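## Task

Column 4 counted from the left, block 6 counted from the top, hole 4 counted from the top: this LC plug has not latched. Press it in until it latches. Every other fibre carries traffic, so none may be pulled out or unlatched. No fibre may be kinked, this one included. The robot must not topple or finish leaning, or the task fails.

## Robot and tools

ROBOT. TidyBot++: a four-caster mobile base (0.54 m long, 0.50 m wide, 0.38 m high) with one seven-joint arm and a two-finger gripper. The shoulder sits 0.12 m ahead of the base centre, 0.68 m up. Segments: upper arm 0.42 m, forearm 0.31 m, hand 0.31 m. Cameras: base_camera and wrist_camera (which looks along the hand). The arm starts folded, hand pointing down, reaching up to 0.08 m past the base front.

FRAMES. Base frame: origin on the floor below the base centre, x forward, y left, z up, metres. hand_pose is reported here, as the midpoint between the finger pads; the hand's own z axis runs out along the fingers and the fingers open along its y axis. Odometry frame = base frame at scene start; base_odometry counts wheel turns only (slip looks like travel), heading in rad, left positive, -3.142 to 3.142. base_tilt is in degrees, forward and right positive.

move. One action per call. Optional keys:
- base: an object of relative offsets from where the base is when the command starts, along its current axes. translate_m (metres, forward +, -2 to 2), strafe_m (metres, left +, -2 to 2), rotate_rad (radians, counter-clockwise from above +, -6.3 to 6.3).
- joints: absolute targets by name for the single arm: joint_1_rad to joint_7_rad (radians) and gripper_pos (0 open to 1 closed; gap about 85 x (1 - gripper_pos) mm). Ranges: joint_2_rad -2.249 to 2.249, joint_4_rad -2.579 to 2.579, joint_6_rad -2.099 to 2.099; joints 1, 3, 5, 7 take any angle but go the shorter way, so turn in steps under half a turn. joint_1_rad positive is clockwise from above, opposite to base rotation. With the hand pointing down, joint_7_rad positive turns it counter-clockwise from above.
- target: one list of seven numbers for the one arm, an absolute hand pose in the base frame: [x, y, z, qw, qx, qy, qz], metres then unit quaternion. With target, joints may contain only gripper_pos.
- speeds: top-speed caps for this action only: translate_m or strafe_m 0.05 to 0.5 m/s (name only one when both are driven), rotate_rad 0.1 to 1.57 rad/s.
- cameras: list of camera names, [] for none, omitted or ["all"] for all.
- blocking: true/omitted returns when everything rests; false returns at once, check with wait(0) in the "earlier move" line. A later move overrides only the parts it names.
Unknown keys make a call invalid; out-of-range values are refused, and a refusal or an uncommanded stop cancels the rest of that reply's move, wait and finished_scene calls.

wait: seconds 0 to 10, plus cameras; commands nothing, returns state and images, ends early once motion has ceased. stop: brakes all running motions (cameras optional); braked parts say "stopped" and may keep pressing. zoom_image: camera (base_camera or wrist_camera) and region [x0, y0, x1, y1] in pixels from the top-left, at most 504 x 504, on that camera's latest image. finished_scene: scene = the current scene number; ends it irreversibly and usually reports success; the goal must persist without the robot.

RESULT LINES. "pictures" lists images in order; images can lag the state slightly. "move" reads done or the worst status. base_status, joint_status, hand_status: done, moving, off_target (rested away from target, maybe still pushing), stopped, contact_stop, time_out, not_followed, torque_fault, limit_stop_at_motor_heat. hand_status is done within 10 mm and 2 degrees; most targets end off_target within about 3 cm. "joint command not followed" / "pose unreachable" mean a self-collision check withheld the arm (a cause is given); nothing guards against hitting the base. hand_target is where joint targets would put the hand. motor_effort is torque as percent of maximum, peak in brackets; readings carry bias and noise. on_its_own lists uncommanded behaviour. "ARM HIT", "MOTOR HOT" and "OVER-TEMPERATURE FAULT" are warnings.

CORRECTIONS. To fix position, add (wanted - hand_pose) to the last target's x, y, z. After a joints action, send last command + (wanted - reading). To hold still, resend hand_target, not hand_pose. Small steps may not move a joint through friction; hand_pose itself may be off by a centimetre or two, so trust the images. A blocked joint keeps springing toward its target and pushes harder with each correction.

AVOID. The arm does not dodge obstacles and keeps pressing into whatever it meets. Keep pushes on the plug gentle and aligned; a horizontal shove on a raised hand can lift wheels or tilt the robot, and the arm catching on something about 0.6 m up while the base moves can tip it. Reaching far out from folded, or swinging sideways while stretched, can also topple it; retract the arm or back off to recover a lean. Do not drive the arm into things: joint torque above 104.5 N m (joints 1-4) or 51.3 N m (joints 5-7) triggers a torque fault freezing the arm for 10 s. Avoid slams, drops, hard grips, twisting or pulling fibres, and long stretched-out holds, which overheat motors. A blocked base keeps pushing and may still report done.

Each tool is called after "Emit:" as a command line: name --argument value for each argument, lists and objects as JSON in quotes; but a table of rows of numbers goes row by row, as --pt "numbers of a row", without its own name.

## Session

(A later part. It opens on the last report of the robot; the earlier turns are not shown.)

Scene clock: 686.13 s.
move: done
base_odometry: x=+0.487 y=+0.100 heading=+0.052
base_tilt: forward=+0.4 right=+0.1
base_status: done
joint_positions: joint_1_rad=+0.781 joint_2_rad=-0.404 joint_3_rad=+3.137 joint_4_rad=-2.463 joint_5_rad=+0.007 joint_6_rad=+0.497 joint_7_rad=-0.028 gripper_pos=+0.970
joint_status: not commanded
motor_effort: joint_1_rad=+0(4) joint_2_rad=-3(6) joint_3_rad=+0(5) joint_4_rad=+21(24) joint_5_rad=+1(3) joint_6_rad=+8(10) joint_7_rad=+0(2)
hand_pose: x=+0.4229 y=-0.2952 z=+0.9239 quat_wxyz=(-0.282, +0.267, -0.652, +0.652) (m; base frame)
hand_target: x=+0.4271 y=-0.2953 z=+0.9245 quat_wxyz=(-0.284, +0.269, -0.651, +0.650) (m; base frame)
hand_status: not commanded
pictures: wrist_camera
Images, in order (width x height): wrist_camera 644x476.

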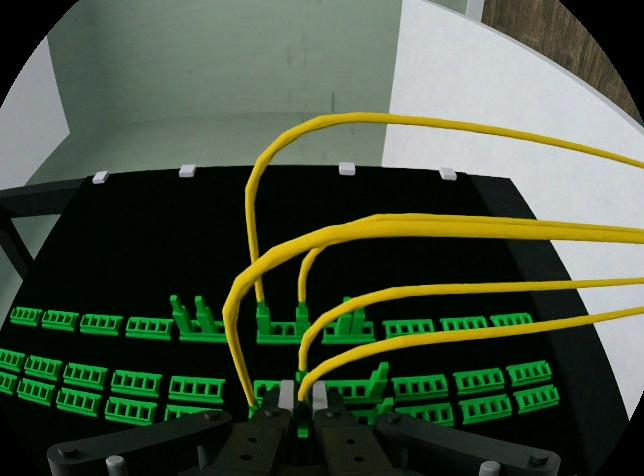

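Emit:
move --base '{"translate_m": 0.004}' --speeds '{"translate_m": 0.05}' --cameras '["wrist_camera"]'

Emit:
zoom_image --camera "wrist_camera" --region '[250, 340, 350, 440]'

Scene clock: 691.60 s.
move: done
base_odometry: x=+0.491 y=+0.100 heading=+0.052
base_tilt: forward=+0.4 right=+0.1
base_status: done
joint_positions: joint_1_rad=+0.784 joint_2_rad=-0.410 joint_3_rad=+3.140 joint_4_rad=-2.468 joint_5_rad=+0.007 joint_6_rad=+0.497 joint_7_rad=-0.028 gripper_pos=+0.970
joint_status: not commanded
motor_effort: joint_1_rad=-1(5) joint_2_rad=-2(4) joint_3_rad=+0(5) joint_4_rad=+22(25) joint_5_rad=+1(3) joint_6_rad=+9(10) joint_7_rad=+0(1)
hand_pose: x=+0.4197 y=-0.2951 z=+0.9238 quat_wxyz=(-0.281, +0.264, -0.652, +0.653) (m; base frame)
hand_target: x=+0.4271 y=-0.2953 z=+0.9245 quat_wxyz=(-0.284, +0.269, -0.651, +0.650) (m; base frame)
hand_status: not commanded
pictures: wrist_camera
Images, in order (width x height): wrist_camera 644x476.

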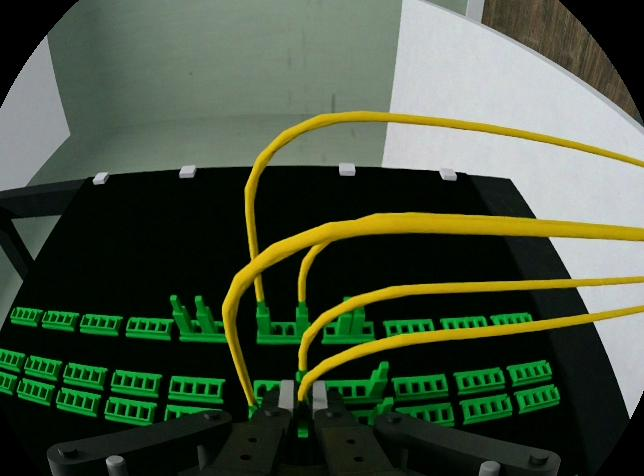

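Scaled by 5.040.

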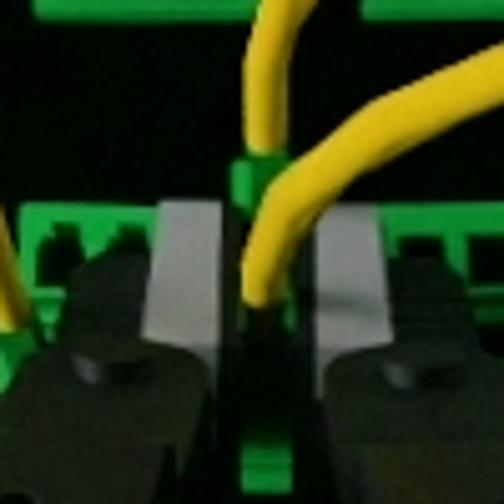

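Emit:
zoom_image --camera "wrist_camera" --region '[225, 360, 335, 440]'

Emit:
zoom_image --camera "wrist_camera" --region '[232, 380, 272, 420]'

Emit:
zoom_image --camera "wrist_camera" --region '[282, 380, 322, 420]'

Scaled by 4.582.

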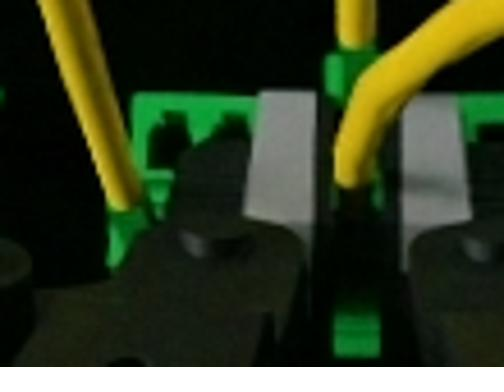

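Scaled by 12.600.

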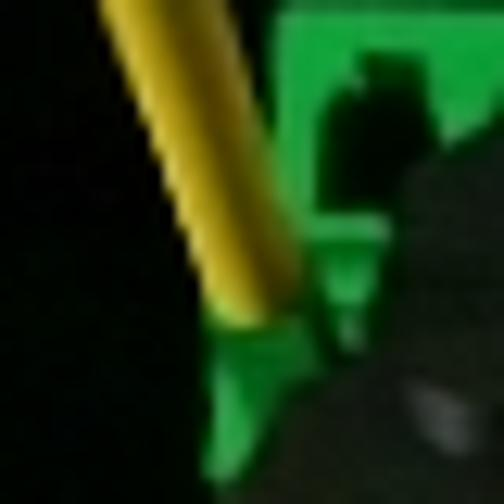

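Scaled by 12.600.

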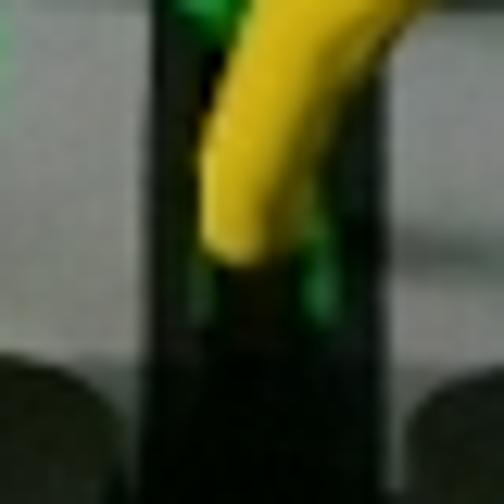

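Emit:
move --base '{"translate_m": 0.006}' --speeds '{"translate_m": 0.05}' --cameras '["wrist_camera"]'

Emit:
zoom_image --camera "wrist_camera" --region '[225, 360, 335, 440]'

Scene clock: 727.17 s.
move: done
base_odometry: x=+0.497 y=+0.100 heading=+0.052
base_tilt: forward=+0.4 right=+0.1
base_status: done
joint_positions: joint_1_rad=+0.787 joint_2_rad=-0.421 joint_3_rad=+3.144 joint_4_rad=-2.476 joint_5_rad=+0.007 joint_6_rad=+0.497 joint_7_rad=-0.028 gripper_pos=+0.970
joint_status: not commanded
motor_effort: joint_1_rad=-1(5) joint_2_rad=+0(6) joint_3_rad=-1(6) joint_4_rad=+24(27) joint_5_rad=+2(3) joint_6_rad=+9(11) joint_7_rad=-1(2)
hand_pose: x=+0.4146 y=-0.2950 z=+0.9237 quat_wxyz=(-0.280, +0.261, -0.652, +0.654) (m; base frame)
hand_target: x=+0.4271 y=-0.2953 z=+0.9245 quat_wxyz=(-0.284, +0.269, -0.651, +0.650) (m; base frame)
hand_status: not commanded
pictures: wrist_camera
Images, in order (width x height): wrist_camera 644x476.

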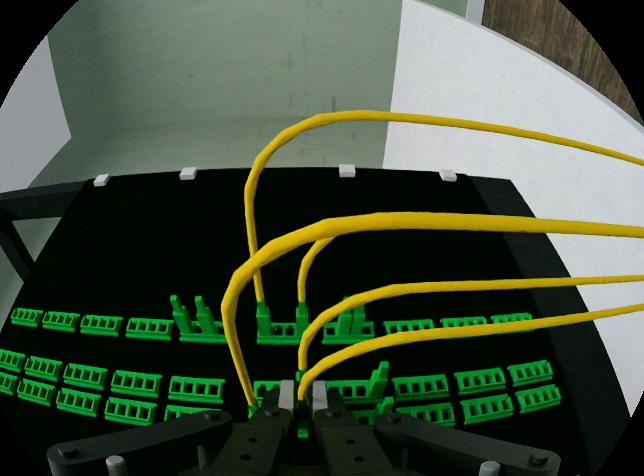

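Scaled by 4.582.

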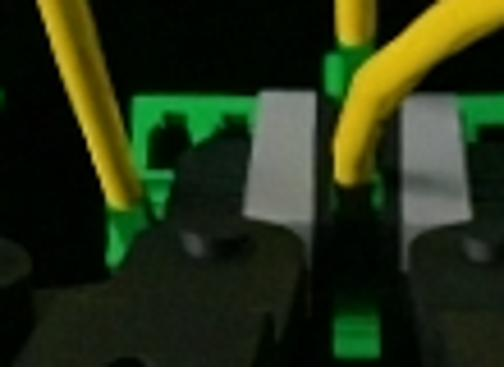

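Emit:
move --joints '{"joint_1_rad": 0.787, "joint_2_rad": -0.421, "joint_3_rad": 3.144, "joint_4_rad": -2.476, "gripper_pos": 0.985}' --cameras '[]'

Emit:
move --joints '{"gripper_pos": 0.915}' --cameras '["wrist_camera"]'

Emit:
zoom_image --camera "wrist_camera" --region '[225, 360, 335, 440]'

Scene clock: 738.27 s.
move: done
base_odometry: x=+0.497 y=+0.100 heading=+0.052
base_tilt: forward=+0.4 right=+0.1
base_status: not commanded
joint_positions: joint_1_rad=+0.787 joint_2_rad=-0.423 joint_3_rad=+3.144 joint_4_rad=-2.477 joint_5_rad=+0.007 joint_6_rad=+0.497 joint_7_rad=-0.028 gripper_pos=+0.970
joint_status: all done
motor_effort: joint_1_rad=-1(2) joint_2_rad=-4(5) joint_3_rad=+0(1) joint_4_rad=+20(25) joint_5_rad=+1(2) joint_6_rad=+8(9) joint_7_rad=-1(1)
hand_pose: x=+0.4141 y=-0.2946 z=+0.9237 quat_wxyz=(-0.280, +0.261, -0.652, +0.655) (m; base frame)
hand_target: x=+0.4146 y=-0.2950 z=+0.9232 quat_wxyz=(-0.280, +0.261, -0.653, +0.654) (m; base frame)
hand_status: not commanded
pictures: none
No camera images: "cameras" was empty.

Scene clock: 738.73 s.
move: done
base_odometry: x=+0.497 y=+0.100 heading=+0.052
base_tilt: forward=+0.4 right=+0.1
base_status: not commanded
joint_positions: joint_1_rad=+0.787 joint_2_rad=-0.422 joint_3_rad=+3.144 joint_4_rad=-2.477 joint_5_rad=+0.007 joint_6_rad=+0.495 joint_7_rad=-0.028 gripper_pos=+0.915
joint_status: all done
motor_effort: joint_1_rad=+0(1) joint_2_rad=-5(8) joint_3_rad=+0(1) joint_4_rad=+20(24) joint_5_rad=+1(1) joint_6_rad=+8(11) joint_7_rad=+0(1)
hand_pose: x=+0.4142 y=-0.2946 z=+0.9226 quat_wxyz=(-0.279, +0.261, -0.653, +0.654) (m; base frame)
hand_target: x=+0.4146 y=-0.2950 z=+0.9232 quat_wxyz=(-0.280, +0.261, -0.653, +0.654) (m; base frame)
hand_status: not commanded
pictures: wrist_camera
Images, in order (width x height): wrist_camera 644x476.

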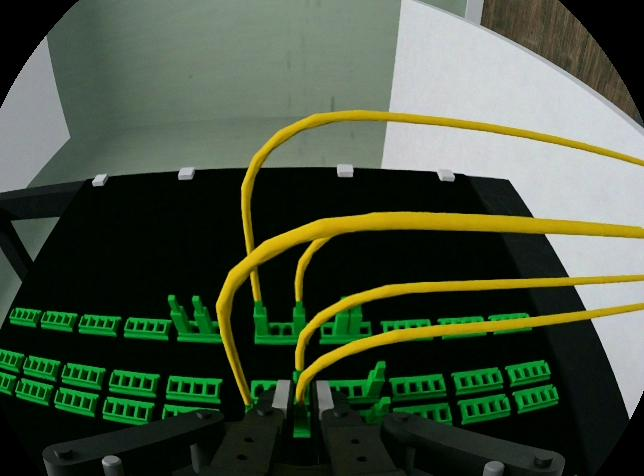

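Scaled by 4.582.

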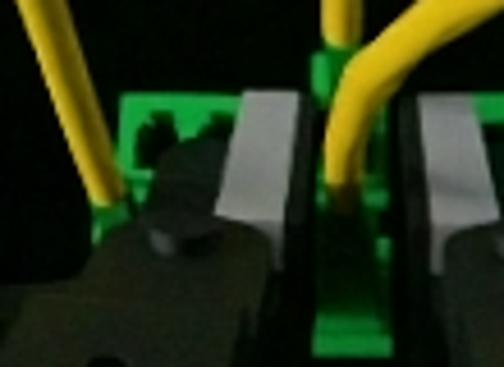

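Emit:
move --base '{"translate_m": -0.012, "strafe_m": 0.012}' --speeds '{"translate_m": 0.05}' --cameras '["wrist_camera"]'

Emit:
zoom_image --camera "wrist_camera" --region '[225, 340, 335, 420]'

Scene clock: 745.93 s.
move: done
base_odometry: x=+0.484 y=+0.112 heading=+0.052
base_tilt: forward=+0.4 right=+0.1
base_status: done
joint_positions: joint_1_rad=+0.787 joint_2_rad=-0.422 joint_3_rad=+3.144 joint_4_rad=-2.477 joint_5_rad=+0.007 joint_6_rad=+0.495 joint_7_rad=-0.028 gripper_pos=+0.915
joint_status: not commanded
motor_effort: joint_1_rad=+1(1) joint_2_rad=-5(10) joint_3_rad=+1(2) joint_4_rad=+19(20) joint_5_rad=+1(1) joint_6_rad=+8(9) joint_7_rad=+0(1)
hand_pose: x=+0.4142 y=-0.2947 z=+0.9230 quat_wxyz=(-0.279, +0.261, -0.653, +0.654) (m; base frame)
hand_target: x=+0.4146 y=-0.2950 z=+0.9232 quat_wxyz=(-0.280, +0.261, -0.653, +0.654) (m; base frame)
hand_status: not commanded
pictures: wrist_camera
Images, in order (width x height): wrist_camera 644x476.

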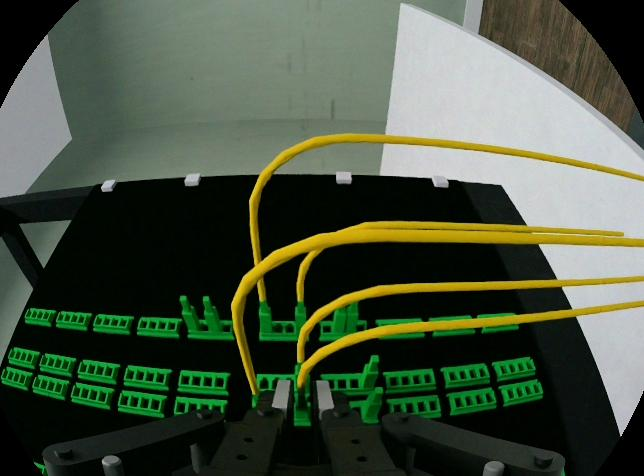

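Scaled by 4.582.

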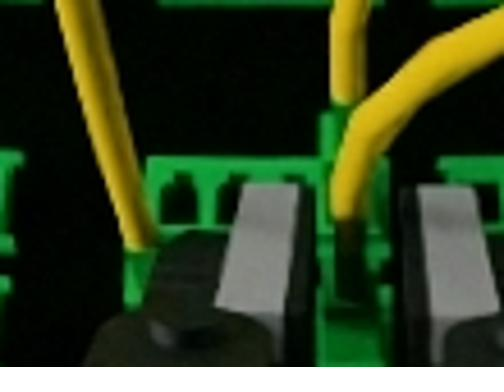

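Emit:
zoom_image --camera "wrist_camera" --region '[280, 375, 330, 425]'

Emit:
zoom_image --camera "wrist_camera" --region '[235, 375, 285, 425]'

Scaled by 10.080.

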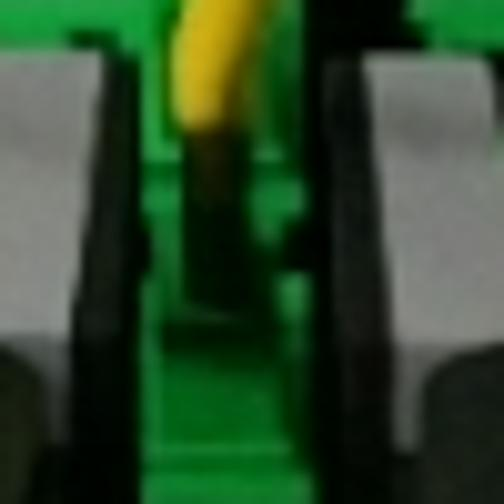

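Scaled by 10.080.

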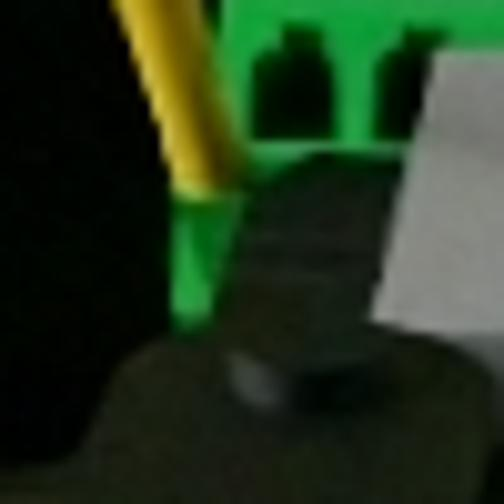

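Emit:
move --base '{"translate_m": -0.025, "strafe_m": 0.025}' --speeds '{"translate_m": 0.1}' --cameras '["wrist_camera"]'

Emit:
zoom_image --camera "wrist_camera" --region '[235, 320, 345, 400]'

Scene clock: 758.03 s.
move: done
base_odometry: x=+0.458 y=+0.135 heading=+0.052
base_tilt: forward=+0.4 right=+0.1
base_status: done
joint_positions: joint_1_rad=+0.787 joint_2_rad=-0.422 joint_3_rad=+3.144 joint_4_rad=-2.477 joint_5_rad=+0.007 joint_6_rad=+0.495 joint_7_rad=-0.028 gripper_pos=+0.915
joint_status: not commanded
motor_effort: joint_1_rad=+0(1) joint_2_rad=-5(9) joint_3_rad=+1(2) joint_4_rad=+19(20) joint_5_rad=+1(1) joint_6_rad=+8(9) joint_7_rad=+0(1)
hand_pose: x=+0.4142 y=-0.2947 z=+0.9230 quat_wxyz=(-0.279, +0.261, -0.653, +0.654) (m; base frame)
hand_target: x=+0.4146 y=-0.2950 z=+0.9232 quat_wxyz=(-0.280, +0.261, -0.653, +0.654) (m; base frame)
hand_status: not commanded
pictures: wrist_camera
Images, in order (width x height): wrist_camera 644x476.

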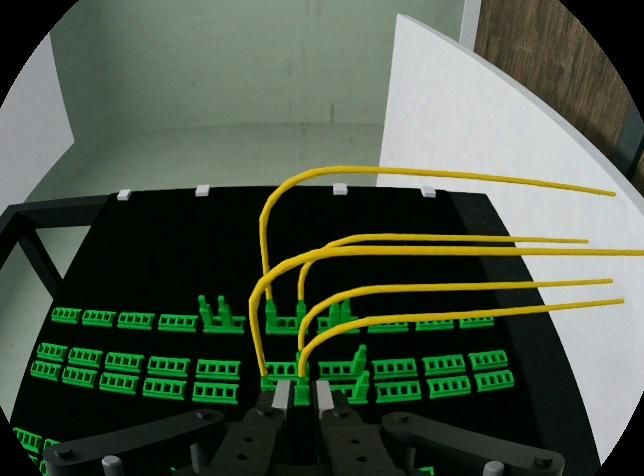

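Scaled by 4.582.

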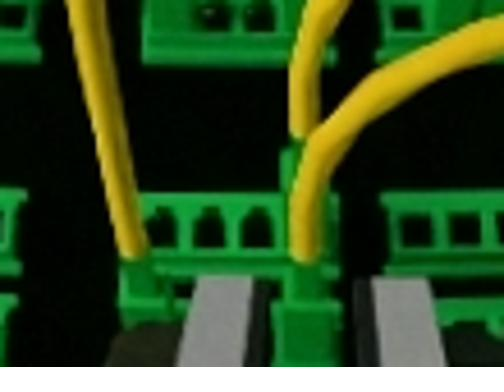

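Emit:
zoom_image --camera "wrist_camera" --region '[255, 355, 325, 405]'

Emit:
move --base '{"translate_m": -0.06, "strafe_m": 0.06}' --speeds '{"translate_m": 0.15}' --cameras '["wrist_camera"]'

Emit:
zoom_image --camera "wrist_camera" --region '[250, 300, 350, 370]'

Scaled by 7.200.

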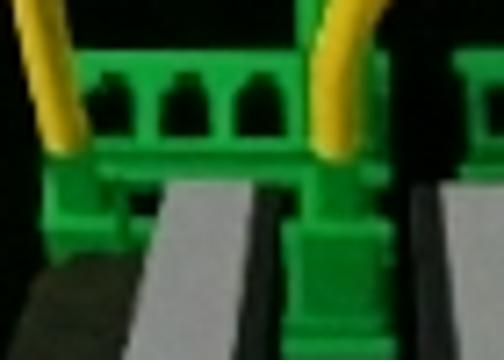

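Scene clock: 766.93 s.
move: done
base_odometry: x=+0.395 y=+0.192 heading=+0.051
base_tilt: forward=+0.4 right=+0.1
base_status: done
joint_positions: joint_1_rad=+0.787 joint_2_rad=-0.423 joint_3_rad=+3.144 joint_4_rad=-2.477 joint_5_rad=+0.007 joint_6_rad=+0.495 joint_7_rad=-0.028 gripper_pos=+0.915
joint_status: not commanded
motor_effort: joint_1_rad=+1(1) joint_2_rad=-5(8) joint_3_rad=+1(2) joint_4_rad=+19(20) joint_5_rad=+1(1) joint_6_rad=+8(9) joint_7_rad=+0(1)
hand_pose: x=+0.4142 y=-0.2946 z=+0.9232 quat_wxyz=(-0.279, +0.261, -0.653, +0.654) (m; base frame)
hand_target: x=+0.4146 y=-0.2950 z=+0.9232 quat_wxyz=(-0.280, +0.261, -0.653, +0.654) (m; base frame)
hand_status: not commanded
pictures: wrist_camera
Images, in order (width x height): wrist_camera 644x476.

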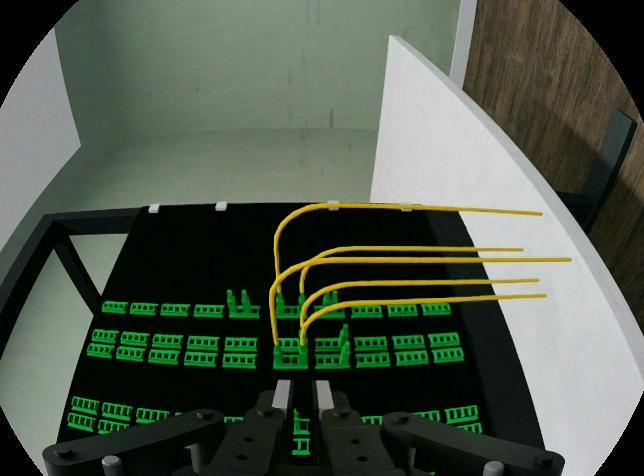

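Scaled by 5.040.

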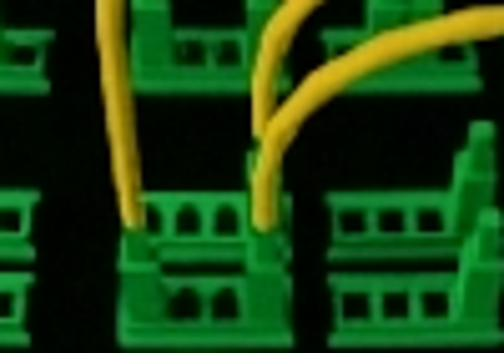

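Emit:
finished_scene --scene 1

The scene is finished: the task was done.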